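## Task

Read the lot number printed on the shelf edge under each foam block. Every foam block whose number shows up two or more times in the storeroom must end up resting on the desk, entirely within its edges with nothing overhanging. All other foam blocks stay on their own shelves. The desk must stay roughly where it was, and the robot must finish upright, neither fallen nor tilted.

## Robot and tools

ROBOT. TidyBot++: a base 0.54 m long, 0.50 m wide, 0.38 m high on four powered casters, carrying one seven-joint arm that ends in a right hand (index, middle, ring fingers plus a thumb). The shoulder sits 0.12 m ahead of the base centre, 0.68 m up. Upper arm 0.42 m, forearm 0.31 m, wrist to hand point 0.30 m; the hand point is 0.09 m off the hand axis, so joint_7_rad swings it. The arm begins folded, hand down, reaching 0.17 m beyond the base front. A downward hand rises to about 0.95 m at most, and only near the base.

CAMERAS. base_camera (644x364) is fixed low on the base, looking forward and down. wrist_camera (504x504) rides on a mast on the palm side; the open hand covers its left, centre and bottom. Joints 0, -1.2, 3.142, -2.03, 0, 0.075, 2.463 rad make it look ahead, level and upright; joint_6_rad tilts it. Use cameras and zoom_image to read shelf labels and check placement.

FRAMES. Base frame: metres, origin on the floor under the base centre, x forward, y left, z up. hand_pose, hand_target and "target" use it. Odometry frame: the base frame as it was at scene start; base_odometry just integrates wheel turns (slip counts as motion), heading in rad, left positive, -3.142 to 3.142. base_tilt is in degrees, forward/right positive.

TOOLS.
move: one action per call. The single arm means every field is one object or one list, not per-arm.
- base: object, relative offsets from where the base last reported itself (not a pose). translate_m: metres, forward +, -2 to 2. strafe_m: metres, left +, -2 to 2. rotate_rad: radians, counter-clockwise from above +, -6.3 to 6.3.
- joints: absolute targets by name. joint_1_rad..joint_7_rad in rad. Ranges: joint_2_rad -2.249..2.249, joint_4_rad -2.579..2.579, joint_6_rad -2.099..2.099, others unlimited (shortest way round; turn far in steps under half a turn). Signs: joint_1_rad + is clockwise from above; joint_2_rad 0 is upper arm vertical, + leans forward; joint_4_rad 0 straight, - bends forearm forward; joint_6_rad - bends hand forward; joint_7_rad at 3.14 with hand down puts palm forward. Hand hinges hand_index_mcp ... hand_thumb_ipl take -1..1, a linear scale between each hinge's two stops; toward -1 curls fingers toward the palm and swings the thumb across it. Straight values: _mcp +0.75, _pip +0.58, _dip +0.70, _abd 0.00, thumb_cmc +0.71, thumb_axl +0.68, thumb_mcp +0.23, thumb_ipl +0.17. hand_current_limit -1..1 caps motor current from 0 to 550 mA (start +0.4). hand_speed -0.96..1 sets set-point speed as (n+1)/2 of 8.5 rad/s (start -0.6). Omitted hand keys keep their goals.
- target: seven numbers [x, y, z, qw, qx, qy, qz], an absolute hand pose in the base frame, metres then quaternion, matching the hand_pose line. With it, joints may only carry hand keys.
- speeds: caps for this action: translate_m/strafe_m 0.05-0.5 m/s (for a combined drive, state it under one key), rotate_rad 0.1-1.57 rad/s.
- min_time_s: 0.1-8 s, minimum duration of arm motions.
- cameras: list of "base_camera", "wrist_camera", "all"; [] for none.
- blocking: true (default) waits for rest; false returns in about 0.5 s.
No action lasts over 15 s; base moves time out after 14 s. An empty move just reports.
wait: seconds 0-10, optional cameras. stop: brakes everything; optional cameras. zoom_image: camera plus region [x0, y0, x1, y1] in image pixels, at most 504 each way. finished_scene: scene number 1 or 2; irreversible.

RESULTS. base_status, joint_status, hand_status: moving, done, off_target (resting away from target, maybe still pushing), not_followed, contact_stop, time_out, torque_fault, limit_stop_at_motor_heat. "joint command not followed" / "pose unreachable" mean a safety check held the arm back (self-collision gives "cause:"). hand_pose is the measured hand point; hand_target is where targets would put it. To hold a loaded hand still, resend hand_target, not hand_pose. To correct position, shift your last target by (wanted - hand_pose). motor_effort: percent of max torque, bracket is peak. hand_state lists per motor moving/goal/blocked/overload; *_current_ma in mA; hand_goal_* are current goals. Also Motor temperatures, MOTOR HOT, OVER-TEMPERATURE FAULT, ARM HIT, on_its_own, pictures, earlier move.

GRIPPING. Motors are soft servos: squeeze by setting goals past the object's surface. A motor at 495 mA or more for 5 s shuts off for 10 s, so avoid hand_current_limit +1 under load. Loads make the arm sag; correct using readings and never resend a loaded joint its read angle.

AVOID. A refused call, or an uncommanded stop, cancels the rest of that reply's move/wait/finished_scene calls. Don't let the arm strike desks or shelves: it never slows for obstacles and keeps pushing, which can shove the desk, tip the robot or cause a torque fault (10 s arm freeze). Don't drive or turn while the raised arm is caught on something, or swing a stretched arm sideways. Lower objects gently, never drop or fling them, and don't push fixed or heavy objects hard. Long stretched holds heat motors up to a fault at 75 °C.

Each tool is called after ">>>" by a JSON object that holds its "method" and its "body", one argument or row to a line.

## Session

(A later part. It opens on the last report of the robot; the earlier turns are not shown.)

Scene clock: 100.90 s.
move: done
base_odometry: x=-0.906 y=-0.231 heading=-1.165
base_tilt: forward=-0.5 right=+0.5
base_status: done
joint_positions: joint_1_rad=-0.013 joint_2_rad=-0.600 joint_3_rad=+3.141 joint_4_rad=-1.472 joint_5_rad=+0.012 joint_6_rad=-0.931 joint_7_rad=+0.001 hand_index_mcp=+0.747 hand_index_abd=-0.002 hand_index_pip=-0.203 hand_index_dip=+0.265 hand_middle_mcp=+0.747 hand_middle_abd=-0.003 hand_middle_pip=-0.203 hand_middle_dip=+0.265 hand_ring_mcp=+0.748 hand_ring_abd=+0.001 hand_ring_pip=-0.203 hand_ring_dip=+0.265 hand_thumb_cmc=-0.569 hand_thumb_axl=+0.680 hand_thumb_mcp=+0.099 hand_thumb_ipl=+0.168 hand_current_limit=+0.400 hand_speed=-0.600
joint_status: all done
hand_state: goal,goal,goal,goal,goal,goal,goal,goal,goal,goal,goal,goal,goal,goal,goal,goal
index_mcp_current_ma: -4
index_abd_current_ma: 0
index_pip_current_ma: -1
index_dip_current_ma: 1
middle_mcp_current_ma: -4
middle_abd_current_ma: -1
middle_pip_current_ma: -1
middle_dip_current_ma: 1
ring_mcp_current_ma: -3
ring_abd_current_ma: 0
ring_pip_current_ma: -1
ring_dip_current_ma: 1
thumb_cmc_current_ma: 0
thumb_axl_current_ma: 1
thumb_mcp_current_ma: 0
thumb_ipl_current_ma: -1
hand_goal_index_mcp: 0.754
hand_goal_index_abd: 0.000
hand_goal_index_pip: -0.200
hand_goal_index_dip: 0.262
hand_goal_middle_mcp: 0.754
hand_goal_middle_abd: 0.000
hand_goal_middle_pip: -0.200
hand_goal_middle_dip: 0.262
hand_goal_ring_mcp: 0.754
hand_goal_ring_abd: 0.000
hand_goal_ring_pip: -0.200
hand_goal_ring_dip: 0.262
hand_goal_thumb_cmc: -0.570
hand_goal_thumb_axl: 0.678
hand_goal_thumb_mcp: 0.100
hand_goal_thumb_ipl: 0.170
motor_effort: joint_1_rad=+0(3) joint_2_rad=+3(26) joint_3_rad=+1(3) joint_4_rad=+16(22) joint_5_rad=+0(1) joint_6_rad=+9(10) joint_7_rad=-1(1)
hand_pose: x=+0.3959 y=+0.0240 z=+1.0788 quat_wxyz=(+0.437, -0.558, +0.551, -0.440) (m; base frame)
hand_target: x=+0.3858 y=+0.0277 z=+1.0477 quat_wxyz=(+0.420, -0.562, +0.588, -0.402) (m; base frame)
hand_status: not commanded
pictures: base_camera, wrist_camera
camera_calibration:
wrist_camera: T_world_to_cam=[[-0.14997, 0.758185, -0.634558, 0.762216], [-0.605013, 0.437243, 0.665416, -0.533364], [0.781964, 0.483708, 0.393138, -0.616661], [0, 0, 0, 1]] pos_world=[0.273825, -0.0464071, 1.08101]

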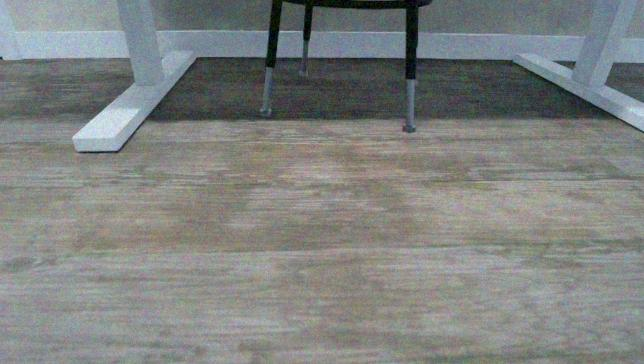

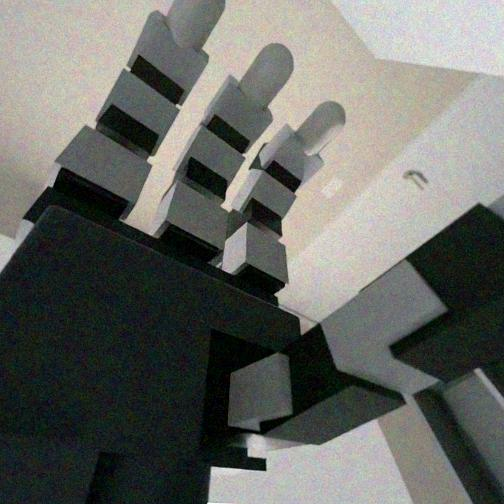

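>>> {"method": "move", "body": {
  "base": {"translate_m": 0.695, "strafe_m": 1.56, "rotate_rad": 1.573},
  "joints": {"joint_1_rad": -0.8, "joint_2_rad": -1.67, "joint_3_rad": 3.142, "joint_4_rad": -2.49, "joint_5_rad": 0, "joint_6_rad": -0.8, "joint_7_rad": 2.463, "hand_thumb_mcp": 0.9, "hand_thumb_ipl": 0.9, "hand_thumb_cmc": 0.714, "hand_index_mcp": 0.753, "hand_middle_mcp": 0.753, "hand_ring_mcp": 0.753, "hand_index_pip": 0.577, "hand_middle_pip": 0.577, "hand_ring_pip": 0.577, "hand_index_dip": 0.696, "hand_middle_dip": 0.696, "hand_ring_dip": 0.696},
  "cameras": ["all"]
}}

Scene clock: 107.80 s.
move: done
base_odometry: x=+0.802 y=-0.253 heading=+0.409
base_tilt: forward=-0.4 right=+0.4
base_status: done
joint_positions: joint_1_rad=-0.788 joint_2_rad=-1.635 joint_3_rad=+3.142 joint_4_rad=-2.464 joint_5_rad=+0.012 joint_6_rad=-0.875 joint_7_rad=+2.413 hand_index_mcp=+0.759 hand_index_abd=+0.001 hand_index_pip=+0.577 hand_index_dip=+0.693 hand_middle_mcp=+0.759 hand_middle_abd=+0.001 hand_middle_pip=+0.577 hand_middle_dip=+0.693 hand_ring_mcp=+0.758 hand_ring_abd=+0.001 hand_ring_pip=+0.577 hand_ring_dip=+0.694 hand_thumb_cmc=+0.715 hand_thumb_axl=+0.677 hand_thumb_mcp=+0.894 hand_thumb_ipl=+0.897 hand_current_limit=+0.400 hand_speed=-0.600
joint_status: all done
hand_state: goal,goal,goal,goal,goal,goal,goal,goal,goal,goal,goal,goal,goal,goal,goal,goal
index_mcp_current_ma: 2
index_abd_current_ma: 0
index_pip_current_ma: 0
index_dip_current_ma: -1
middle_mcp_current_ma: 2
middle_abd_current_ma: 0
middle_pip_current_ma: 0
middle_dip_current_ma: -1
ring_mcp_current_ma: 2
ring_abd_current_ma: 0
ring_pip_current_ma: 0
ring_dip_current_ma: -1
thumb_cmc_current_ma: 0
thumb_axl_current_ma: 0
thumb_mcp_current_ma: -5
thumb_ipl_current_ma: -1
hand_goal_index_mcp: 0.754
hand_goal_index_abd: 0.000
hand_goal_index_pip: 0.578
hand_goal_index_dip: 0.696
hand_goal_middle_mcp: 0.754
hand_goal_middle_abd: 0.000
hand_goal_middle_pip: 0.578
hand_goal_middle_dip: 0.696
hand_goal_ring_mcp: 0.754
hand_goal_ring_abd: 0.000
hand_goal_ring_pip: 0.578
hand_goal_ring_dip: 0.696
hand_goal_thumb_cmc: 0.714
hand_goal_thumb_axl: 0.678
hand_goal_thumb_mcp: 0.900
hand_goal_thumb_ipl: 0.900
motor_effort: joint_1_rad=+0(3) joint_2_rad=+16(17) joint_3_rad=+1(3) joint_4_rad=+17(18) joint_5_rad=+0(3) joint_6_rad=+10(11) joint_7_rad=-1(2)
hand_pose: x=+0.2540 y=+0.0299 z=+0.8759 quat_wxyz=(-0.024, -0.516, -0.548, -0.658) (m; base frame)
hand_target: x=+0.2490 y=+0.0337 z=+0.8916 quat_wxyz=(-0.032, -0.480, -0.542, -0.689) (m; base frame)
hand_status: not commanded
pictures: base_camera, wrist_camera
camera_calibration:
wrist_camera: T_world_to_cam=[[0.702121, -0.711758, -0.0206531, -0.102392], [-0.594387, -0.569874, -0.567405, 0.620409], [0.392085, 0.410663, -0.82318, 0.737773], [0, 0, 0, 1]] pos_world=[0.151384, -0.0222992, 0.957228]

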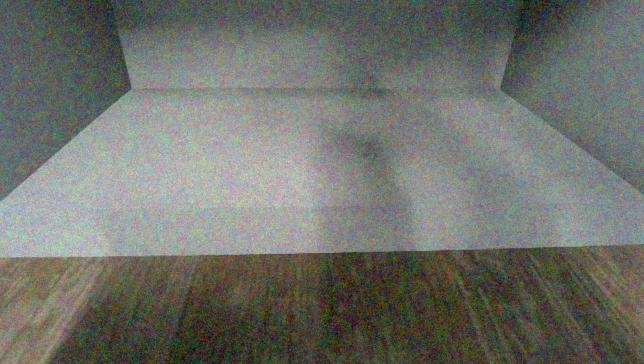

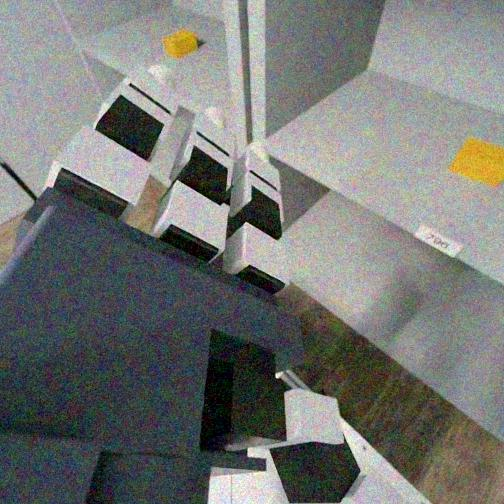

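>>> {"method": "zoom_image", "body": {
  "camera": "wrist_camera",
  "region": [412, 215, 467, 265]
}}

>>> {"method": "move", "body": {
  "joints": {"joint_1_rad": -0.5, "joint_2_rad": -1.15, "joint_4_rad": -2.03, "joint_6_rad": -0.4},
  "cameras": ["wrist_camera"]
}}

Scaled by 9.164 from the camera's 504x504 image, which has a finer 720x720 frame.

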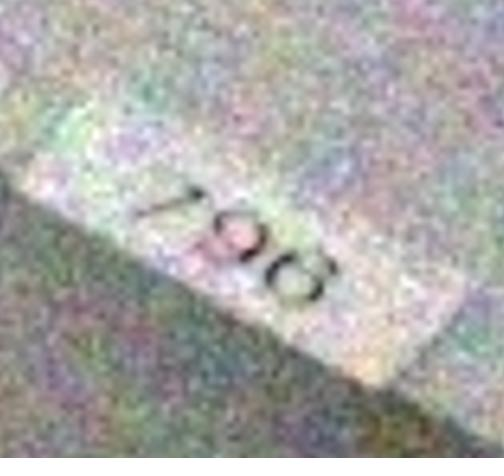

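Scene clock: 109.90 s.
move: done
base_odometry: x=+0.802 y=-0.253 heading=+0.409
base_tilt: forward=-0.4 right=+0.4
base_status: not commanded
joint_positions: joint_1_rad=-0.518 joint_2_rad=-1.190 joint_3_rad=+3.142 joint_4_rad=-2.070 joint_5_rad=+0.012 joint_6_rad=-0.478 joint_7_rad=+2.413 hand_index_mcp=+0.759 hand_index_abd=+0.001 hand_index_pip=+0.577 hand_index_dip=+0.693 hand_middle_mcp=+0.760 hand_middle_abd=+0.001 hand_middle_pip=+0.577 hand_middle_dip=+0.693 hand_ring_mcp=+0.759 hand_ring_abd=+0.001 hand_ring_pip=+0.577 hand_ring_dip=+0.694 hand_thumb_cmc=+0.715 hand_thumb_axl=+0.677 hand_thumb_mcp=+0.894 hand_thumb_ipl=+0.897 hand_current_limit=+0.400 hand_speed=-0.600
joint_status: all done
hand_state: goal,goal,goal,goal,goal,goal,goal,goal,goal,goal,goal,goal,goal,goal,goal,goal
index_mcp_current_ma: 3
index_abd_current_ma: 0
index_pip_current_ma: 0
index_dip_current_ma: -1
middle_mcp_current_ma: 3
middle_abd_current_ma: 0
middle_pip_current_ma: 0
middle_dip_current_ma: -1
ring_mcp_current_ma: 2
ring_abd_current_ma: 0
ring_pip_current_ma: 0
ring_dip_current_ma: -1
thumb_cmc_current_ma: 0
thumb_axl_current_ma: 0
thumb_mcp_current_ma: -4
thumb_ipl_current_ma: -1
hand_goal_index_mcp: 0.754
hand_goal_index_abd: 0.000
hand_goal_index_pip: 0.578
hand_goal_index_dip: 0.696
hand_goal_middle_mcp: 0.754
hand_goal_middle_abd: 0.000
hand_goal_middle_pip: 0.578
hand_goal_middle_dip: 0.696
hand_goal_ring_mcp: 0.754
hand_goal_ring_abd: 0.000
hand_goal_ring_pip: 0.578
hand_goal_ring_dip: 0.696
hand_goal_thumb_cmc: 0.714
hand_goal_thumb_axl: 0.678
hand_goal_thumb_mcp: 0.900
hand_goal_thumb_ipl: 0.900
motor_effort: joint_1_rad=+0(2) joint_2_rad=+13(18) joint_3_rad=+1(2) joint_4_rad=+16(19) joint_5_rad=+0(1) joint_6_rad=+9(11) joint_7_rad=+0(1)
hand_pose: x=+0.2733 y=+0.0034 z=+1.1499 quat_wxyz=(-0.132, -0.488, -0.396, -0.767) (m; base frame)
hand_target: x=+0.2684 y=+0.0020 z=+1.1902 quat_wxyz=(-0.156, -0.458, -0.383, -0.787) (m; base frame)
hand_status: not commanded
pictures: wrist_camera
camera_calibration:
wrist_camera: T_world_to_cam=[[0.495577, -0.868359, -0.0188499, -0.074276], [-0.513837, -0.275614, -0.812409, 1.03096], [0.700268, 0.412297, -0.582783, 0.605934], [0, 0, 0, 1]] pos_world=[0.14224, -0.0301757, 1.18929]

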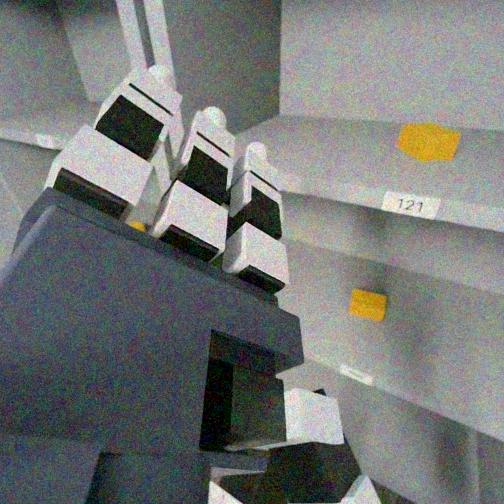

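>>> {"method": "zoom_image", "body": {
  "camera": "wrist_camera",
  "region": [380, 110, 480, 210]
}}

Scaled by 5.040 from the camera's 504x504 image, which has a finer 720x720 frame.

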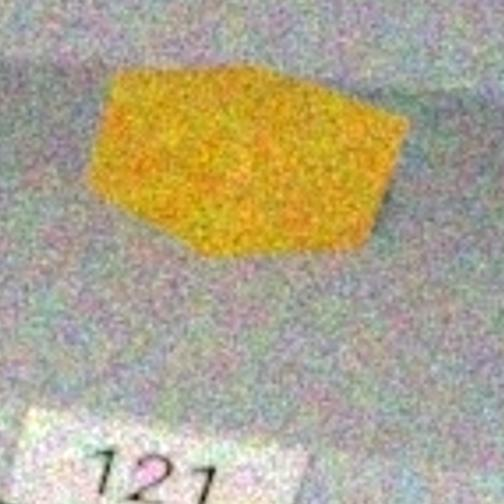

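>>> {"method": "move", "body": {
  "base": {"translate_m": 0.2045, "strafe_m": -0.355},
  "joints": {"joint_1_rad": -0.576, "joint_2_rad": -0.217, "joint_4_rad": -1.10, "joint_6_rad": -1.037, "joint_7_rad": -0.045, "hand_thumb_cmc": -0.571, "hand_thumb_mcp": 0.225, "hand_thumb_ipl": 0.17, "hand_index_pip": -0.299, "hand_middle_pip": -0.299, "hand_ring_pip": -0.299, "hand_index_dip": 0.261, "hand_middle_dip": 0.261, "hand_ring_dip": 0.261},
  "cameras": ["all"]
}}

Scene clock: 119.83 s.
move: done
base_odometry: x=+1.131 y=-0.497 heading=+0.410
base_tilt: forward=-0.4 right=+0.4
base_status: done
joint_positions: joint_1_rad=-0.557 joint_2_rad=-0.236 joint_3_rad=+3.143 joint_4_rad=-1.143 joint_5_rad=+0.012 joint_6_rad=-0.969 joint_7_rad=+0.007 hand_index_mcp=+0.748 hand_index_abd=+0.001 hand_index_pip=-0.296 hand_index_dip=+0.265 hand_middle_mcp=+0.748 hand_middle_abd=+0.001 hand_middle_pip=-0.296 hand_middle_dip=+0.265 hand_ring_mcp=+0.749 hand_ring_abd=+0.001 hand_ring_pip=-0.296 hand_ring_dip=+0.265 hand_thumb_cmc=-0.568 hand_thumb_axl=+0.677 hand_thumb_mcp=+0.227 hand_thumb_ipl=+0.172 hand_current_limit=+0.400 hand_speed=-0.600
joint_status: all done
hand_state: goal,goal,goal,goal,goal,goal,goal,goal,goal,goal,goal,goal,goal,goal,goal,goal
index_mcp_current_ma: -3
index_abd_current_ma: 0
index_pip_current_ma: 0
index_dip_current_ma: 1
middle_mcp_current_ma: -3
middle_abd_current_ma: 0
middle_pip_current_ma: 0
middle_dip_current_ma: 1
ring_mcp_current_ma: -2
ring_abd_current_ma: 0
ring_pip_current_ma: 0
ring_dip_current_ma: 1
thumb_cmc_current_ma: 1
thumb_axl_current_ma: 0
thumb_mcp_current_ma: 0
thumb_ipl_current_ma: 1
hand_goal_index_mcp: 0.754
hand_goal_index_abd: 0.000
hand_goal_index_pip: -0.298
hand_goal_index_dip: 0.262
hand_goal_middle_mcp: 0.754
hand_goal_middle_abd: 0.000
hand_goal_middle_pip: -0.298
hand_goal_middle_dip: 0.262
hand_goal_ring_mcp: 0.754
hand_goal_ring_abd: 0.000
hand_goal_ring_pip: -0.298
hand_goal_ring_dip: 0.262
hand_goal_thumb_cmc: -0.570
hand_goal_thumb_axl: 0.678
hand_goal_thumb_mcp: 0.226
hand_goal_thumb_ipl: 0.170
motor_effort: joint_1_rad=+0(2) joint_2_rad=-8(15) joint_3_rad=+0(3) joint_4_rad=+17(19) joint_5_rad=+0(1) joint_6_rad=+8(10) joint_7_rad=-1(2)
hand_pose: x=+0.4579 y=+0.2335 z=+1.1127 quat_wxyz=(+0.513, -0.706, +0.390, -0.295) (m; base frame)
hand_target: x=+0.4452 y=+0.2448 z=+1.1103 quat_wxyz=(+0.510, -0.711, +0.407, -0.262) (m; base frame)
hand_status: not commanded
pictures: base_camera, wrist_camera
camera_calibration:
wrist_camera: T_world_to_cam=[[-0.557547, 0.544514, -0.626614, 0.862012], [-0.7037, 0.0904316, 0.704719, -0.527562], [0.440395, 0.833862, 0.332755, -0.637978], [0, 0, 0, 1]] pos_world=[0.390329, 0.110316, 1.12422]

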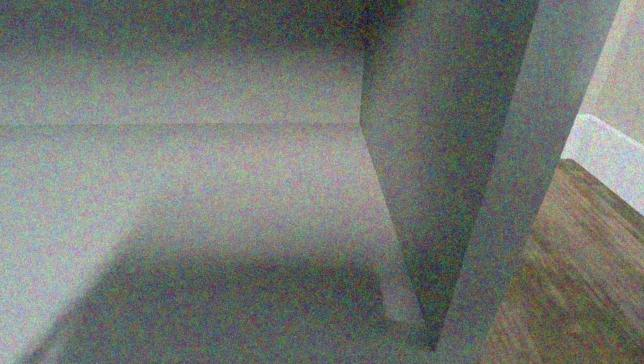

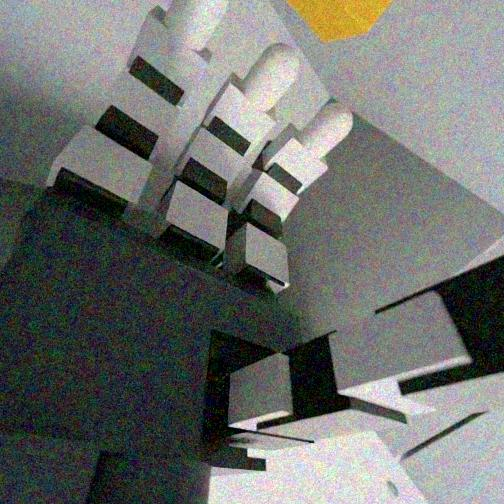

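>>> {"method": "move", "body": {
  "joints": {"joint_1_rad": -0.522, "joint_2_rad": 0.0, "joint_4_rad": -0.97, "joint_6_rad": -1.0},
  "min_time_s": 1,
  "cameras": ["wrist_camera"]
}}

Scene clock: 122.73 s.
move: done
base_odometry: x=+1.131 y=-0.497 heading=+0.410
base_tilt: forward=-0.3 right=+0.4
base_status: not commanded
joint_positions: joint_1_rad=-0.539 joint_2_rad=-0.020 joint_3_rad=+3.143 joint_4_rad=-1.013 joint_5_rad=+0.012 joint_6_rad=-0.970 joint_7_rad=+0.005 hand_index_mcp=+0.748 hand_index_abd=+0.001 hand_index_pip=-0.296 hand_index_dip=+0.265 hand_middle_mcp=+0.748 hand_middle_abd=+0.001 hand_middle_pip=-0.296 hand_middle_dip=+0.265 hand_ring_mcp=+0.749 hand_ring_abd=+0.001 hand_ring_pip=-0.296 hand_ring_dip=+0.265 hand_thumb_cmc=-0.568 hand_thumb_axl=+0.677 hand_thumb_mcp=+0.226 hand_thumb_ipl=+0.171 hand_current_limit=+0.400 hand_speed=-0.600
joint_status: all done
hand_state: goal,goal,goal,goal,goal,goal,goal,goal,goal,goal,goal,goal,goal,goal,goal,goal
index_mcp_current_ma: -3
index_abd_current_ma: 0
index_pip_current_ma: 0
index_dip_current_ma: 1
middle_mcp_current_ma: -3
middle_abd_current_ma: 0
middle_pip_current_ma: 0
middle_dip_current_ma: 1
ring_mcp_current_ma: -2
ring_abd_current_ma: 0
ring_pip_current_ma: 0
ring_dip_current_ma: 1
thumb_cmc_current_ma: 1
thumb_axl_current_ma: 0
thumb_mcp_current_ma: 0
thumb_ipl_current_ma: 1
hand_goal_index_mcp: 0.754
hand_goal_index_abd: 0.000
hand_goal_index_pip: -0.298
hand_goal_index_dip: 0.262
hand_goal_middle_mcp: 0.754
hand_goal_middle_abd: 0.000
hand_goal_middle_pip: -0.298
hand_goal_middle_dip: 0.262
hand_goal_ring_mcp: 0.754
hand_goal_ring_abd: 0.000
hand_goal_ring_pip: -0.298
hand_goal_ring_dip: 0.262
hand_goal_thumb_cmc: -0.570
hand_goal_thumb_axl: 0.678
hand_goal_thumb_mcp: 0.226
hand_goal_thumb_ipl: 0.170
motor_effort: joint_1_rad=+0(1) joint_2_rad=-14(17) joint_3_rad=+1(1) joint_4_rad=+16(19) joint_5_rad=+0(1) joint_6_rad=+10(10) joint_7_rad=+0(1)
hand_pose: x=+0.5394 y=+0.2738 z=+1.0802 quat_wxyz=(+0.480, -0.724, +0.409, -0.281) (m; base frame)
hand_target: x=+0.5425 y=+0.2755 z=+1.0858 quat_wxyz=(+0.485, -0.712, +0.433, -0.266) (m; base frame)
hand_status: not commanded
pictures: wrist_camera
camera_calibration:
wrist_camera: T_world_to_cam=[[-0.593839, 0.528279, -0.606858, 0.867709], [-0.64699, 0.134831, 0.750483, -0.543176], [0.478287, 0.838297, 0.261723, -0.641537], [0, 0, 0, 1]] pos_world=[0.470689, 0.152644, 1.10213]

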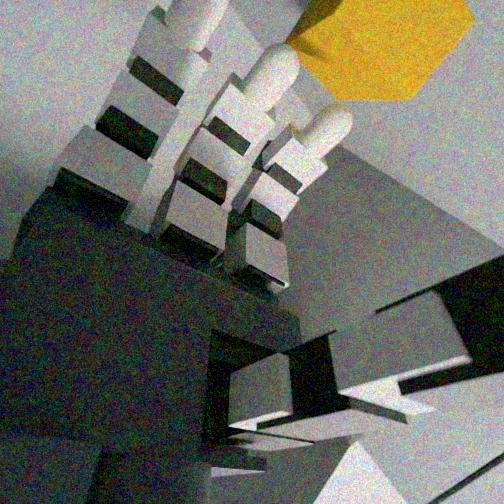

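>>> {"method": "zoom_image", "body": {
  "camera": "wrist_camera",
  "region": [270, 0, 490, 120]
}}

Scaled by 2.291 from the camera's 504x504 image, which has a finer 720x720 frame.

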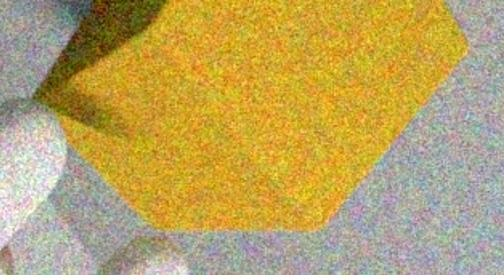

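>>> {"method": "move", "body": {
  "joints": {"joint_2_rad": 0.215, "joint_4_rad": -0.725, "joint_6_rad": -0.995},
  "min_time_s": 1.2,
  "cameras": ["wrist_camera"]
}}

Scene clock: 128.77 s.
move: done
base_odometry: x=+1.131 y=-0.497 heading=+0.410
base_tilt: forward=-0.4 right=+0.4
base_status: not commanded
joint_positions: joint_1_rad=-0.539 joint_2_rad=+0.183 joint_3_rad=+3.143 joint_4_rad=-0.767 joint_5_rad=+0.012 joint_6_rad=-0.970 joint_7_rad=+0.005 hand_index_mcp=+0.748 hand_index_abd=+0.001 hand_index_pip=-0.296 hand_index_dip=+0.265 hand_middle_mcp=+0.748 hand_middle_abd=+0.001 hand_middle_pip=-0.296 hand_middle_dip=+0.265 hand_ring_mcp=+0.749 hand_ring_abd=+0.001 hand_ring_pip=-0.296 hand_ring_dip=+0.265 hand_thumb_cmc=-0.568 hand_thumb_axl=+0.677 hand_thumb_mcp=+0.226 hand_thumb_ipl=+0.171 hand_current_limit=+0.400 hand_speed=-0.600
joint_status: all done
hand_state: goal,goal,goal,goal,goal,goal,goal,goal,goal,goal,goal,goal,goal,goal,goal,goal
index_mcp_current_ma: -3
index_abd_current_ma: 0
index_pip_current_ma: 0
index_dip_current_ma: 1
middle_mcp_current_ma: -3
middle_abd_current_ma: 0
middle_pip_current_ma: 0
middle_dip_current_ma: 1
ring_mcp_current_ma: -2
ring_abd_current_ma: 0
ring_pip_current_ma: 0
ring_dip_current_ma: 1
thumb_cmc_current_ma: 1
thumb_axl_current_ma: 0
thumb_mcp_current_ma: 0
thumb_ipl_current_ma: 1
hand_goal_index_mcp: 0.754
hand_goal_index_abd: 0.000
hand_goal_index_pip: -0.298
hand_goal_index_dip: 0.262
hand_goal_middle_mcp: 0.754
hand_goal_middle_abd: 0.000
hand_goal_middle_pip: -0.298
hand_goal_middle_dip: 0.262
hand_goal_ring_mcp: 0.754
hand_goal_ring_abd: 0.000
hand_goal_ring_pip: -0.298
hand_goal_ring_dip: 0.262
hand_goal_thumb_cmc: -0.570
hand_goal_thumb_axl: 0.678
hand_goal_thumb_mcp: 0.226
hand_goal_thumb_ipl: 0.170
motor_effort: joint_1_rad=+0(1) joint_2_rad=-20(22) joint_3_rad=+0(1) joint_4_rad=+16(19) joint_5_rad=+0(0) joint_6_rad=+8(10) joint_7_rad=-1(1)
hand_pose: x=+0.6125 y=+0.3176 z=+1.0952 quat_wxyz=(+0.495, -0.713, +0.403, -0.290) (m; base frame)
hand_target: x=+0.6214 y=+0.3209 z=+1.0925 quat_wxyz=(+0.497, -0.703, +0.428, -0.273) (m; base frame)
hand_status: not commanded
pictures: wrist_camera
camera_calibration:
wrist_camera: T_world_to_cam=[[-0.571133, 0.541563, -0.61686, 0.889963], [-0.674473, 0.118709, 0.728694, -0.46719], [0.467861, 0.832237, 0.297471, -0.748129], [0, 0, 0, 1]] pos_world=[0.543201, 0.196109, 1.11197]

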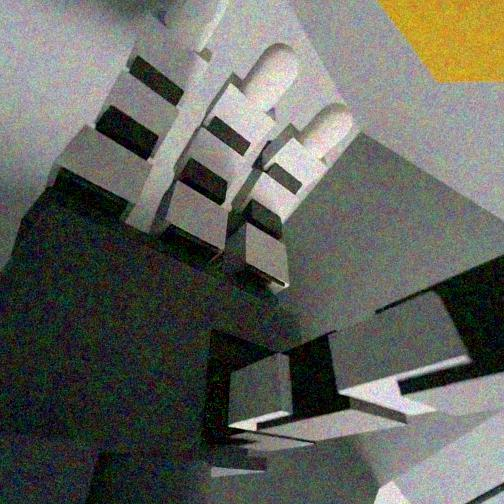

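>>> {"method": "move", "body": {
  "joints": {"joint_2_rad": 0.11, "joint_4_rad": -1.01, "joint_6_rad": -0.751},
  "min_time_s": 1.5,
  "cameras": ["wrist_camera"]
}}

Scene clock: 132.40 s.
move: done
base_odometry: x=+1.131 y=-0.497 heading=+0.410
base_tilt: forward=-0.3 right=+0.4
base_status: not commanded
joint_positions: joint_1_rad=-0.539 joint_2_rad=+0.163 joint_3_rad=+3.143 joint_4_rad=-0.984 joint_5_rad=+0.012 joint_6_rad=-0.827 joint_7_rad=+0.005 hand_index_mcp=+0.748 hand_index_abd=+0.001 hand_index_pip=-0.296 hand_index_dip=+0.265 hand_middle_mcp=+0.748 hand_middle_abd=+0.001 hand_middle_pip=-0.296 hand_middle_dip=+0.265 hand_ring_mcp=+0.749 hand_ring_abd=+0.001 hand_ring_pip=-0.296 hand_ring_dip=+0.265 hand_thumb_cmc=-0.568 hand_thumb_axl=+0.677 hand_thumb_mcp=+0.226 hand_thumb_ipl=+0.171 hand_current_limit=+0.400 hand_speed=-0.600
joint_status: all done
hand_state: goal,goal,goal,goal,goal,goal,goal,goal,goal,goal,goal,goal,goal,goal,goal,goal
index_mcp_current_ma: -3
index_abd_current_ma: 0
index_pip_current_ma: 0
index_dip_current_ma: 1
middle_mcp_current_ma: -3
middle_abd_current_ma: 0
middle_pip_current_ma: 0
middle_dip_current_ma: 1
ring_mcp_current_ma: -2
ring_abd_current_ma: 0
ring_pip_current_ma: 0
ring_dip_current_ma: 1
thumb_cmc_current_ma: 1
thumb_axl_current_ma: 0
thumb_mcp_current_ma: 0
thumb_ipl_current_ma: 1
hand_goal_index_mcp: 0.754
hand_goal_index_abd: 0.000
hand_goal_index_pip: -0.298
hand_goal_index_dip: 0.262
hand_goal_middle_mcp: 0.754
hand_goal_middle_abd: 0.000
hand_goal_middle_pip: -0.298
hand_goal_middle_dip: 0.262
hand_goal_ring_mcp: 0.754
hand_goal_ring_abd: 0.000
hand_goal_ring_pip: -0.298
hand_goal_ring_dip: 0.262
hand_goal_thumb_cmc: -0.570
hand_goal_thumb_axl: 0.678
hand_goal_thumb_mcp: 0.226
hand_goal_thumb_ipl: 0.170
motor_effort: joint_1_rad=+0(1) joint_2_rad=-20(23) joint_3_rad=+0(1) joint_4_rad=+18(19) joint_5_rad=+0(1) joint_6_rad=+8(10) joint_7_rad=+0(1)
hand_pose: x=+0.6229 y=+0.3240 z=+1.0297 quat_wxyz=(+0.476, -0.727, +0.409, -0.279) (m; base frame)
hand_target: x=+0.6187 y=+0.3193 z=+1.0677 quat_wxyz=(+0.520, -0.687, +0.419, -0.286) (m; base frame)
hand_status: not commanded
pictures: wrist_camera
camera_calibration:
wrist_camera: T_world_to_cam=[[-0.599954, 0.523383, -0.605083, 0.863751], [-0.640631, 0.138743, 0.75521, -0.468087], [0.479215, 0.840726, 0.252056, -0.701841], [0, 0, 0, 1]] pos_world=[0.554673, 0.202927, 1.05305]

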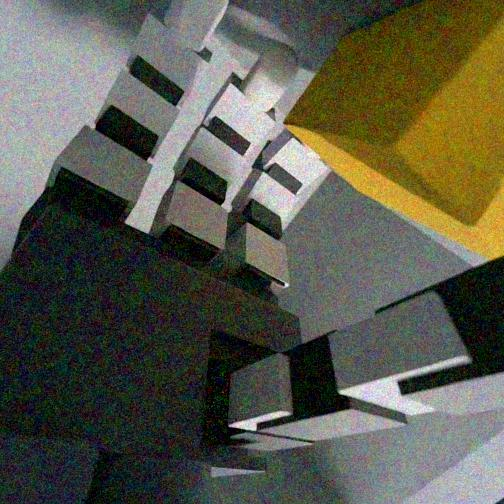

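>>> {"method": "move", "body": {
  "joints": {"joint_2_rad": 0.085, "joint_4_rad": -1.105, "joint_6_rad": -0.67},
  "min_time_s": 1,
  "cameras": ["wrist_camera"]
}}

Scene clock: 134.87 s.
move: done
base_odometry: x=+1.131 y=-0.497 heading=+0.410
base_tilt: forward=-0.4 right=+0.4
base_status: not commanded
joint_positions: joint_1_rad=-0.539 joint_2_rad=+0.134 joint_3_rad=+3.143 joint_4_rad=-1.075 joint_5_rad=+0.012 joint_6_rad=-0.743 joint_7_rad=+0.004 hand_index_mcp=+0.748 hand_index_abd=+0.001 hand_index_pip=-0.297 hand_index_dip=+0.264 hand_middle_mcp=+0.748 hand_middle_abd=+0.001 hand_middle_pip=-0.296 hand_middle_dip=+0.265 hand_ring_mcp=+0.749 hand_ring_abd=+0.001 hand_ring_pip=-0.296 hand_ring_dip=+0.265 hand_thumb_cmc=-0.568 hand_thumb_axl=+0.677 hand_thumb_mcp=+0.226 hand_thumb_ipl=+0.171 hand_current_limit=+0.400 hand_speed=-0.600
joint_status: all done
hand_state: goal,goal,goal,goal,goal,goal,goal,goal,goal,goal,goal,goal,goal,goal,goal,goal
index_mcp_current_ma: -3
index_abd_current_ma: 0
index_pip_current_ma: 0
index_dip_current_ma: 1
middle_mcp_current_ma: -3
middle_abd_current_ma: 0
middle_pip_current_ma: 0
middle_dip_current_ma: 1
ring_mcp_current_ma: -3
ring_abd_current_ma: 0
ring_pip_current_ma: 0
ring_dip_current_ma: 1
thumb_cmc_current_ma: 0
thumb_axl_current_ma: 0
thumb_mcp_current_ma: 0
thumb_ipl_current_ma: 0
hand_goal_index_mcp: 0.754
hand_goal_index_abd: 0.000
hand_goal_index_pip: -0.298
hand_goal_index_dip: 0.262
hand_goal_middle_mcp: 0.754
hand_goal_middle_abd: 0.000
hand_goal_middle_pip: -0.298
hand_goal_middle_dip: 0.262
hand_goal_ring_mcp: 0.754
hand_goal_ring_abd: 0.000
hand_goal_ring_pip: -0.298
hand_goal_ring_dip: 0.262
hand_goal_thumb_cmc: -0.570
hand_goal_thumb_axl: 0.678
hand_goal_thumb_mcp: 0.226
hand_goal_thumb_ipl: 0.170
motor_effort: joint_1_rad=+0(0) joint_2_rad=-19(22) joint_3_rad=+1(1) joint_4_rad=+19(19) joint_5_rad=+0(1) joint_6_rad=+8(9) joint_7_rad=+0(1)
hand_pose: x=+0.6228 y=+0.3241 z=+1.0187 quat_wxyz=(+0.484, -0.722, +0.406, -0.283) (m; base frame)
hand_target: x=+0.6189 y=+0.3194 z=+1.0515 quat_wxyz=(+0.524, -0.685, +0.417, -0.288) (m; base frame)
hand_status: not commanded
pictures: wrist_camera
camera_calibration:
wrist_camera: T_world_to_cam=[[-0.589089, 0.529874, -0.610088, 0.853188], [-0.654609, 0.129731, 0.744753, -0.437606], [0.473772, 0.838095, 0.270437, -0.713611], [0, 0, 0, 1]] pos_world=[0.554232, 0.202763, 1.03942]

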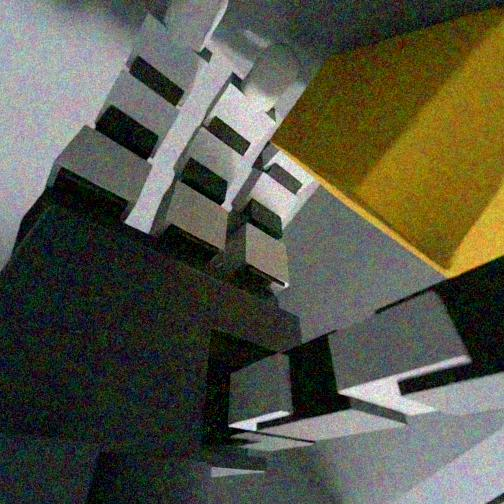

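>>> {"method": "move", "body": {
  "joints": {"hand_thumb_mcp": -0.35},
  "cameras": ["wrist_camera"]
}}

>>> {"method": "move", "body": {
  "joints": {"hand_thumb_mcp": -0.45, "hand_middle_pip": -0.5, "hand_ring_pip": -0.5, "hand_index_pip": -0.42},
  "cameras": ["wrist_camera"]
}}

Scene clock: 137.83 s.
move: off_target
base_odometry: x=+1.131 y=-0.497 heading=+0.410
base_tilt: forward=-0.4 right=+0.5
base_status: not commanded
joint_positions: joint_1_rad=-0.539 joint_2_rad=+0.119 joint_3_rad=+3.143 joint_4_rad=-1.077 joint_5_rad=+0.012 joint_6_rad=-0.741 joint_7_rad=+0.003 hand_index_mcp=+0.777 hand_index_abd=+0.001 hand_index_pip=-0.279 hand_index_dip=+0.270 hand_middle_mcp=+0.768 hand_middle_abd=-0.001 hand_middle_pip=-0.285 hand_middle_dip=+0.268 hand_ring_mcp=+0.749 hand_ring_abd=+0.001 hand_ring_pip=-0.296 hand_ring_dip=+0.265 hand_thumb_cmc=-0.567 hand_thumb_axl=+0.679 hand_thumb_mcp=-0.152 hand_thumb_ipl=+0.194 hand_current_limit=+0.400 hand_speed=-0.600
joint_status: hand_thumb_mcp off_target (ended at -0.152, target -0.350)
hand_state: blocked,goal,goal,goal,goal,goal,goal,goal,goal,goal,goal,goal,goal,goal,blocked,blocked
index_mcp_current_ma: 27
index_abd_current_ma: 0
index_pip_current_ma: 18
index_dip_current_ma: 5
middle_mcp_current_ma: 12
middle_abd_current_ma: 0
middle_pip_current_ma: 10
middle_dip_current_ma: 3
ring_mcp_current_ma: -3
ring_abd_current_ma: 0
ring_pip_current_ma: 0
ring_dip_current_ma: 1
thumb_cmc_current_ma: 1
thumb_axl_current_ma: 0
thumb_mcp_current_ma: 385
thumb_ipl_current_ma: 42
hand_goal_index_mcp: 0.754
hand_goal_index_abd: 0.000
hand_goal_index_pip: -0.298
hand_goal_index_dip: 0.262
hand_goal_middle_mcp: 0.754
hand_goal_middle_abd: 0.000
hand_goal_middle_pip: -0.298
hand_goal_middle_dip: 0.262
hand_goal_ring_mcp: 0.754
hand_goal_ring_abd: 0.000
hand_goal_ring_pip: -0.298
hand_goal_ring_dip: 0.262
hand_goal_thumb_cmc: -0.570
hand_goal_thumb_axl: 0.678
hand_goal_thumb_mcp: -0.350
hand_goal_thumb_ipl: 0.170
motor_effort: joint_1_rad=+0(1) joint_2_rad=-19(20) joint_3_rad=+1(1) joint_4_rad=+18(19) joint_5_rad=+0(1) joint_6_rad=+8(9) joint_7_rad=+0(1)
hand_pose: x=+0.6185 y=+0.3217 z=+1.0270 quat_wxyz=(+0.489, -0.718, +0.405, -0.286) (m; base frame)
hand_target: x=+0.6189 y=+0.3194 z=+1.0515 quat_wxyz=(+0.524, -0.685, +0.417, -0.288) (m; base frame)
hand_status: not commanded
pictures: wrist_camera
camera_calibration:
wrist_camera: T_world_to_cam=[[-0.581425, 0.53511, -0.612864, 0.853395], [-0.663639, 0.123847, 0.73773, -0.431522], [0.470668, 0.835655, 0.283112, -0.722073], [0, 0, 0, 1]] pos_world=[0.549667, 0.200187, 1.04579]

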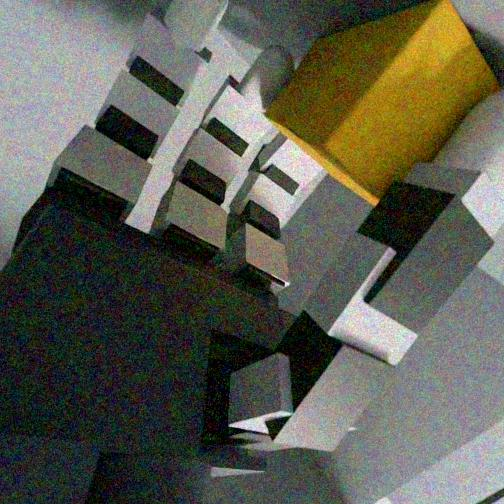

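Scene clock: 138.43 s.
move: off_target
base_odometry: x=+1.131 y=-0.497 heading=+0.410
base_tilt: forward=-0.4 right=+0.4
base_status: not commanded
joint_positions: joint_1_rad=-0.539 joint_2_rad=+0.119 joint_3_rad=+3.143 joint_4_rad=-1.078 joint_5_rad=+0.012 joint_6_rad=-0.741 joint_7_rad=+0.003 hand_index_mcp=+0.796 hand_index_abd=+0.000 hand_index_pip=-0.346 hand_index_dip=+0.279 hand_middle_mcp=+0.804 hand_middle_abd=-0.005 hand_middle_pip=-0.400 hand_middle_dip=+0.288 hand_ring_mcp=+0.749 hand_ring_abd=+0.001 hand_ring_pip=-0.497 hand_ring_dip=+0.265 hand_thumb_cmc=-0.557 hand_thumb_axl=+0.686 hand_thumb_mcp=-0.152 hand_thumb_ipl=+0.213 hand_current_limit=+0.400 hand_speed=-0.600
joint_status: hand_index_pip off_target (ended at -0.346, target -0.420); hand_middle_pip off_target (ended at -0.400, target -0.500); hand_thumb_mcp off_target (ended at -0.152, target -0.450); the others done
hand_state: blocked,goal,blocked,goal,blocked,goal,blocked,blocked,goal,goal,goal,goal,goal,goal,blocked,blocked
index_mcp_current_ma: 69
index_abd_current_ma: 0
index_pip_current_ma: 151
index_dip_current_ma: 15
middle_mcp_current_ma: 89
middle_abd_current_ma: -2
middle_pip_current_ma: 244
middle_dip_current_ma: 29
ring_mcp_current_ma: -3
ring_abd_current_ma: 0
ring_pip_current_ma: 1
ring_dip_current_ma: 1
thumb_cmc_current_ma: 10
thumb_axl_current_ma: 6
thumb_mcp_current_ma: 385
thumb_ipl_current_ma: 102
hand_goal_index_mcp: 0.754
hand_goal_index_abd: 0.000
hand_goal_index_pip: -0.420
hand_goal_index_dip: 0.262
hand_goal_middle_mcp: 0.754
hand_goal_middle_abd: 0.000
hand_goal_middle_pip: -0.500
hand_goal_middle_dip: 0.262
hand_goal_ring_mcp: 0.754
hand_goal_ring_abd: 0.000
hand_goal_ring_pip: -0.500
hand_goal_ring_dip: 0.262
hand_goal_thumb_cmc: -0.570
hand_goal_thumb_axl: 0.678
hand_goal_thumb_mcp: -0.450
hand_goal_thumb_ipl: 0.170
motor_effort: joint_1_rad=+0(1) joint_2_rad=-20(20) joint_3_rad=+0(1) joint_4_rad=+18(19) joint_5_rad=+0(0) joint_6_rad=+7(9) joint_7_rad=+0(1)
hand_pose: x=+0.6186 y=+0.3216 z=+1.0265 quat_wxyz=(+0.489, -0.718, +0.405, -0.286) (m; base frame)
hand_target: x=+0.6189 y=+0.3194 z=+1.0515 quat_wxyz=(+0.524, -0.685, +0.417, -0.288) (m; base frame)
hand_status: not commanded
pictures: wrist_camera
camera_calibration:
wrist_camera: T_world_to_cam=[[-0.581716, 0.534933, -0.612743, 0.853333], [-0.663192, 0.124232, 0.738067, -0.431966], [0.470939, 0.835711, 0.282495, -0.721418], [0, 0, 0, 1]] pos_world=[0.549664, 0.200085, 1.04549]

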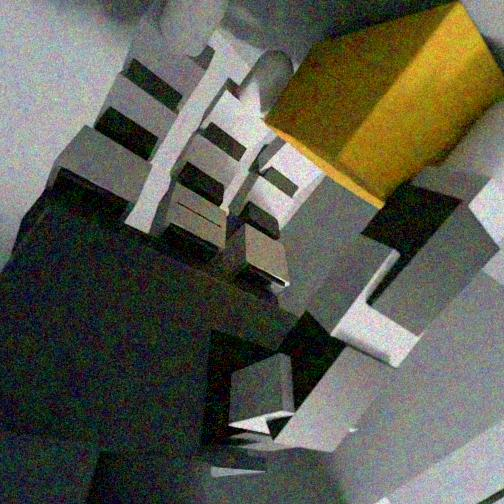

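>>> {"method": "move", "body": {
  "joints": {"joint_2_rad": 0.22, "joint_4_rad": -0.77, "joint_6_rad": -0.99},
  "min_time_s": 1.5
}}

>>> {"method": "move", "body": {
  "joints": {"joint_2_rad": -0.60, "joint_4_rad": -1.50, "joint_6_rad": -1.0},
  "min_time_s": 1.8,
  "cameras": ["wrist_camera"]
}}

Scene clock: 140.83 s.
move: done
base_odometry: x=+1.131 y=-0.497 heading=+0.410
base_tilt: forward=-0.4 right=+0.4
base_status: not commanded
joint_positions: joint_1_rad=-0.539 joint_2_rad=+0.182 joint_3_rad=+3.143 joint_4_rad=-0.814 joint_5_rad=+0.012 joint_6_rad=-0.922 joint_7_rad=+0.003 hand_index_mcp=+0.796 hand_index_abd=+0.000 hand_index_pip=-0.346 hand_index_dip=+0.279 hand_middle_mcp=+0.804 hand_middle_abd=-0.005 hand_middle_pip=-0.402 hand_middle_dip=+0.288 hand_ring_mcp=+0.749 hand_ring_abd=+0.001 hand_ring_pip=-0.497 hand_ring_dip=+0.265 hand_thumb_cmc=-0.555 hand_thumb_axl=+0.686 hand_thumb_mcp=-0.152 hand_thumb_ipl=+0.213 hand_current_limit=+0.400 hand_speed=-0.600
joint_status: all done
hand_state: blocked,goal,blocked,goal,blocked,goal,blocked,blocked,goal,goal,goal,goal,goal,goal,blocked,blocked
index_mcp_current_ma: 69
index_abd_current_ma: 0
index_pip_current_ma: 151
index_dip_current_ma: 15
middle_mcp_current_ma: 90
middle_abd_current_ma: -2
middle_pip_current_ma: 235
middle_dip_current_ma: 29
ring_mcp_current_ma: -3
ring_abd_current_ma: 0
ring_pip_current_ma: 1
ring_dip_current_ma: 1
thumb_cmc_current_ma: 13
thumb_axl_current_ma: 7
thumb_mcp_current_ma: 385
thumb_ipl_current_ma: 105
hand_goal_index_mcp: 0.754
hand_goal_index_abd: 0.000
hand_goal_index_pip: -0.420
hand_goal_index_dip: 0.262
hand_goal_middle_mcp: 0.754
hand_goal_middle_abd: 0.000
hand_goal_middle_pip: -0.500
hand_goal_middle_dip: 0.262
hand_goal_ring_mcp: 0.754
hand_goal_ring_abd: 0.000
hand_goal_ring_pip: -0.500
hand_goal_ring_dip: 0.262
hand_goal_thumb_cmc: -0.570
hand_goal_thumb_axl: 0.678
hand_goal_thumb_mcp: -0.450
hand_goal_thumb_ipl: 0.170
motor_effort: joint_1_rad=+0(1) joint_2_rad=-20(22) joint_3_rad=+1(1) joint_4_rad=+18(20) joint_5_rad=+0(0) joint_6_rad=+8(10) joint_7_rad=+0(1)
hand_pose: x=+0.6195 y=+0.3219 z=+1.0838 quat_wxyz=(+0.496, -0.713, +0.403, -0.290) (m; base frame)
hand_target: x=+0.6234 y=+0.3221 z=+1.0680 quat_wxyz=(+0.481, -0.714, +0.435, -0.264) (m; base frame)
hand_status: not commanded
pictures: none

Scene clock: 142.93 s.
move: done
base_odometry: x=+1.131 y=-0.497 heading=+0.410
base_tilt: forward=-0.4 right=+0.5
base_status: not commanded
joint_positions: joint_1_rad=-0.539 joint_2_rad=-0.577 joint_3_rad=+3.143 joint_4_rad=-1.473 joint_5_rad=+0.012 joint_6_rad=-0.936 joint_7_rad=+0.003 hand_index_mcp=+0.796 hand_index_abd=+0.000 hand_index_pip=-0.346 hand_index_dip=+0.279 hand_middle_mcp=+0.804 hand_middle_abd=-0.005 hand_middle_pip=-0.403 hand_middle_dip=+0.288 hand_ring_mcp=+0.749 hand_ring_abd=+0.001 hand_ring_pip=-0.498 hand_ring_dip=+0.265 hand_thumb_cmc=-0.555 hand_thumb_axl=+0.687 hand_thumb_mcp=-0.152 hand_thumb_ipl=+0.214 hand_current_limit=+0.400 hand_speed=-0.600
joint_status: all done
hand_state: blocked,goal,blocked,goal,blocked,goal,blocked,blocked,goal,goal,goal,goal,goal,goal,blocked,blocked
index_mcp_current_ma: 69
index_abd_current_ma: 0
index_pip_current_ma: 150
index_dip_current_ma: 15
middle_mcp_current_ma: 90
middle_abd_current_ma: -2
middle_pip_current_ma: 233
middle_dip_current_ma: 29
ring_mcp_current_ma: -3
ring_abd_current_ma: 0
ring_pip_current_ma: 1
ring_dip_current_ma: 1
thumb_cmc_current_ma: 13
thumb_axl_current_ma: 7
thumb_mcp_current_ma: 385
thumb_ipl_current_ma: 105
hand_goal_index_mcp: 0.754
hand_goal_index_abd: 0.000
hand_goal_index_pip: -0.420
hand_goal_index_dip: 0.262
hand_goal_middle_mcp: 0.754
hand_goal_middle_abd: 0.000
hand_goal_middle_pip: -0.500
hand_goal_middle_dip: 0.262
hand_goal_ring_mcp: 0.754
hand_goal_ring_abd: 0.000
hand_goal_ring_pip: -0.500
hand_goal_ring_dip: 0.262
hand_goal_thumb_cmc: -0.570
hand_goal_thumb_axl: 0.678
hand_goal_thumb_mcp: -0.450
hand_goal_thumb_ipl: 0.170
motor_effort: joint_1_rad=+0(1) joint_2_rad=+2(23) joint_3_rad=+1(1) joint_4_rad=+16(19) joint_5_rad=+0(1) joint_6_rad=+9(10) joint_7_rad=-1(1)
hand_pose: x=+0.3540 y=+0.1631 z=+1.0709 quat_wxyz=(+0.526, -0.690, +0.391, -0.307) (m; base frame)
hand_target: x=+0.3365 y=+0.1570 z=+1.0477 quat_wxyz=(+0.510, -0.695, +0.423, -0.280) (m; base frame)
hand_status: not commanded
pictures: wrist_camera
camera_calibration:
wrist_camera: T_world_to_cam=[[-0.524512, 0.571141, -0.631415, 0.805237], [-0.727034, 0.0854775, 0.68126, -0.530632], [0.443067, 0.816389, 0.370405, -0.558069], [0, 0, 0, 1]] pos_world=[0.283831, 0.041055, 1.07665]

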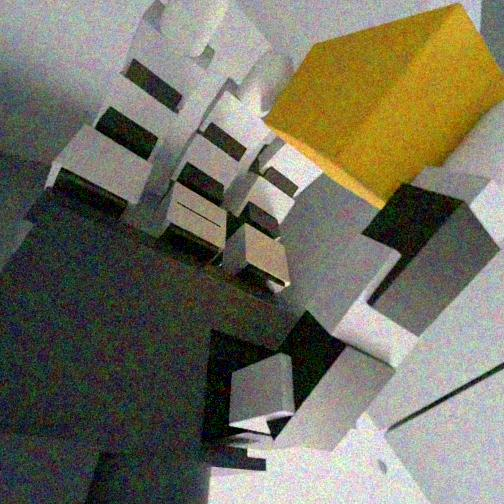

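>>> {"method": "move", "body": {
  "base": {"translate_m": -0.42, "strafe_m": 0.72},
  "joints": {"joint_1_rad": 0}
}}

>>> {"method": "move", "body": {
  "base": {"translate_m": -1.08, "strafe_m": -0.07, "rotate_rad": -1.574},
  "cameras": ["all"]
}}

Scene clock: 147.70 s.
move: done
base_odometry: x=+0.459 y=-0.004 heading=+0.411
base_tilt: forward=-0.4 right=+0.5
base_status: done
joint_positions: joint_1_rad=-0.017 joint_2_rad=-0.581 joint_3_rad=+3.146 joint_4_rad=-1.474 joint_5_rad=+0.012 joint_6_rad=-0.936 joint_7_rad=+0.003 hand_index_mcp=+0.796 hand_index_abd=+0.000 hand_index_pip=-0.346 hand_index_dip=+0.279 hand_middle_mcp=+0.804 hand_middle_abd=-0.005 hand_middle_pip=-0.404 hand_middle_dip=+0.288 hand_ring_mcp=+0.749 hand_ring_abd=+0.001 hand_ring_pip=-0.498 hand_ring_dip=+0.265 hand_thumb_cmc=-0.554 hand_thumb_axl=+0.687 hand_thumb_mcp=-0.152 hand_thumb_ipl=+0.214 hand_current_limit=+0.400 hand_speed=-0.600
joint_status: all done
hand_state: blocked,goal,blocked,goal,blocked,goal,blocked,blocked,goal,goal,goal,goal,goal,goal,blocked,blocked
index_mcp_current_ma: 69
index_abd_current_ma: 0
index_pip_current_ma: 150
index_dip_current_ma: 15
middle_mcp_current_ma: 90
middle_abd_current_ma: -2
middle_pip_current_ma: 230
middle_dip_current_ma: 29
ring_mcp_current_ma: -3
ring_abd_current_ma: 0
ring_pip_current_ma: 1
ring_dip_current_ma: 1
thumb_cmc_current_ma: 14
thumb_axl_current_ma: 7
thumb_mcp_current_ma: 385
thumb_ipl_current_ma: 105
hand_goal_index_mcp: 0.754
hand_goal_index_abd: 0.000
hand_goal_index_pip: -0.420
hand_goal_index_dip: 0.262
hand_goal_middle_mcp: 0.754
hand_goal_middle_abd: 0.000
hand_goal_middle_pip: -0.500
hand_goal_middle_dip: 0.262
hand_goal_ring_mcp: 0.754
hand_goal_ring_abd: 0.000
hand_goal_ring_pip: -0.500
hand_goal_ring_dip: 0.262
hand_goal_thumb_cmc: -0.570
hand_goal_thumb_axl: 0.678
hand_goal_thumb_mcp: -0.450
hand_goal_thumb_ipl: 0.170
motor_effort: joint_1_rad=+0(2) joint_2_rad=+2(4) joint_3_rad=+0(4) joint_4_rad=+16(18) joint_5_rad=+0(1) joint_6_rad=+8(10) joint_7_rad=+0(1)
hand_pose: x=+0.4025 y=+0.0230 z=+1.0710 quat_wxyz=(+0.430, -0.564, +0.556, -0.433) (m; base frame)
hand_target: x=+0.3858 y=+0.0277 z=+1.0477 quat_wxyz=(+0.420, -0.562, +0.588, -0.402) (m; base frame)
hand_status: not commanded
pictures: none

Scene clock: 151.50 s.
move: done
base_odometry: x=-0.504 y=-0.500 heading=-1.163
base_tilt: forward=-0.4 right=+0.4
base_status: done
joint_positions: joint_1_rad=-0.015 joint_2_rad=-0.582 joint_3_rad=+3.146 joint_4_rad=-1.477 joint_5_rad=+0.012 joint_6_rad=-0.936 joint_7_rad=+0.003 hand_index_mcp=+0.796 hand_index_abd=+0.000 hand_index_pip=-0.346 hand_index_dip=+0.279 hand_middle_mcp=+0.804 hand_middle_abd=-0.006 hand_middle_pip=-0.404 hand_middle_dip=+0.288 hand_ring_mcp=+0.749 hand_ring_abd=+0.001 hand_ring_pip=-0.498 hand_ring_dip=+0.265 hand_thumb_cmc=-0.554 hand_thumb_axl=+0.687 hand_thumb_mcp=-0.152 hand_thumb_ipl=+0.214 hand_current_limit=+0.400 hand_speed=-0.600
joint_status: not commanded
hand_state: blocked,goal,blocked,goal,blocked,goal,blocked,blocked,goal,goal,goal,goal,goal,goal,blocked,blocked
index_mcp_current_ma: 69
index_abd_current_ma: 0
index_pip_current_ma: 150
index_dip_current_ma: 15
middle_mcp_current_ma: 90
middle_abd_current_ma: -2
middle_pip_current_ma: 230
middle_dip_current_ma: 29
ring_mcp_current_ma: -3
ring_abd_current_ma: 0
ring_pip_current_ma: 1
ring_dip_current_ma: 1
thumb_cmc_current_ma: 14
thumb_axl_current_ma: 7
thumb_mcp_current_ma: 385
thumb_ipl_current_ma: 105
hand_goal_index_mcp: 0.754
hand_goal_index_abd: 0.000
hand_goal_index_pip: -0.420
hand_goal_index_dip: 0.262
hand_goal_middle_mcp: 0.754
hand_goal_middle_abd: 0.000
hand_goal_middle_pip: -0.500
hand_goal_middle_dip: 0.262
hand_goal_ring_mcp: 0.754
hand_goal_ring_abd: 0.000
hand_goal_ring_pip: -0.500
hand_goal_ring_dip: 0.262
hand_goal_thumb_cmc: -0.570
hand_goal_thumb_axl: 0.678
hand_goal_thumb_mcp: -0.450
hand_goal_thumb_ipl: 0.170
motor_effort: joint_1_rad=+0(1) joint_2_rad=+2(3) joint_3_rad=+1(3) joint_4_rad=+17(20) joint_5_rad=+1(2) joint_6_rad=+9(10) joint_7_rad=+0(1)
hand_pose: x=+0.4022 y=+0.0226 z=+1.0702 quat_wxyz=(+0.429, -0.564, +0.557, -0.433) (m; base frame)
hand_target: x=+0.3858 y=+0.0277 z=+1.0477 quat_wxyz=(+0.420, -0.562, +0.588, -0.402) (m; base frame)
hand_status: not commanded
pictures: base_camera, wrist_camera
camera_calibration:
wrist_camera: T_world_to_cam=[[-0.166604, 0.758077, -0.630525, 0.761198], [-0.586323, 0.437959, 0.681481, -0.547963], [0.79276, 0.483229, 0.371512, -0.598792], [0, 0, 0, 1]] pos_world=[0.280234, -0.0477076, 1.07584]

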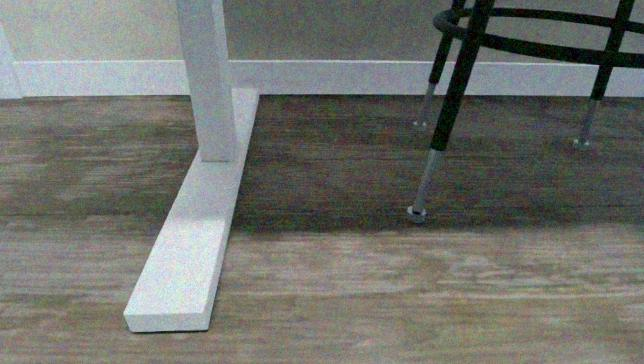

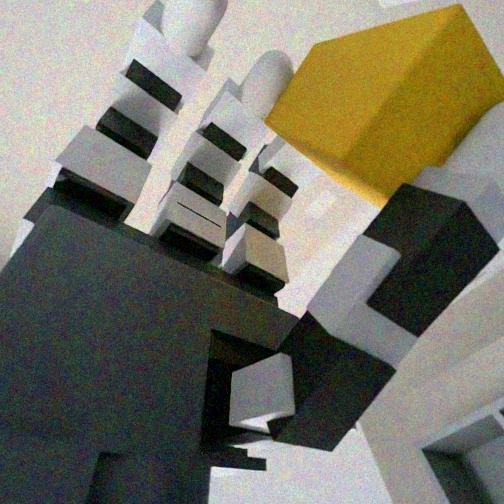

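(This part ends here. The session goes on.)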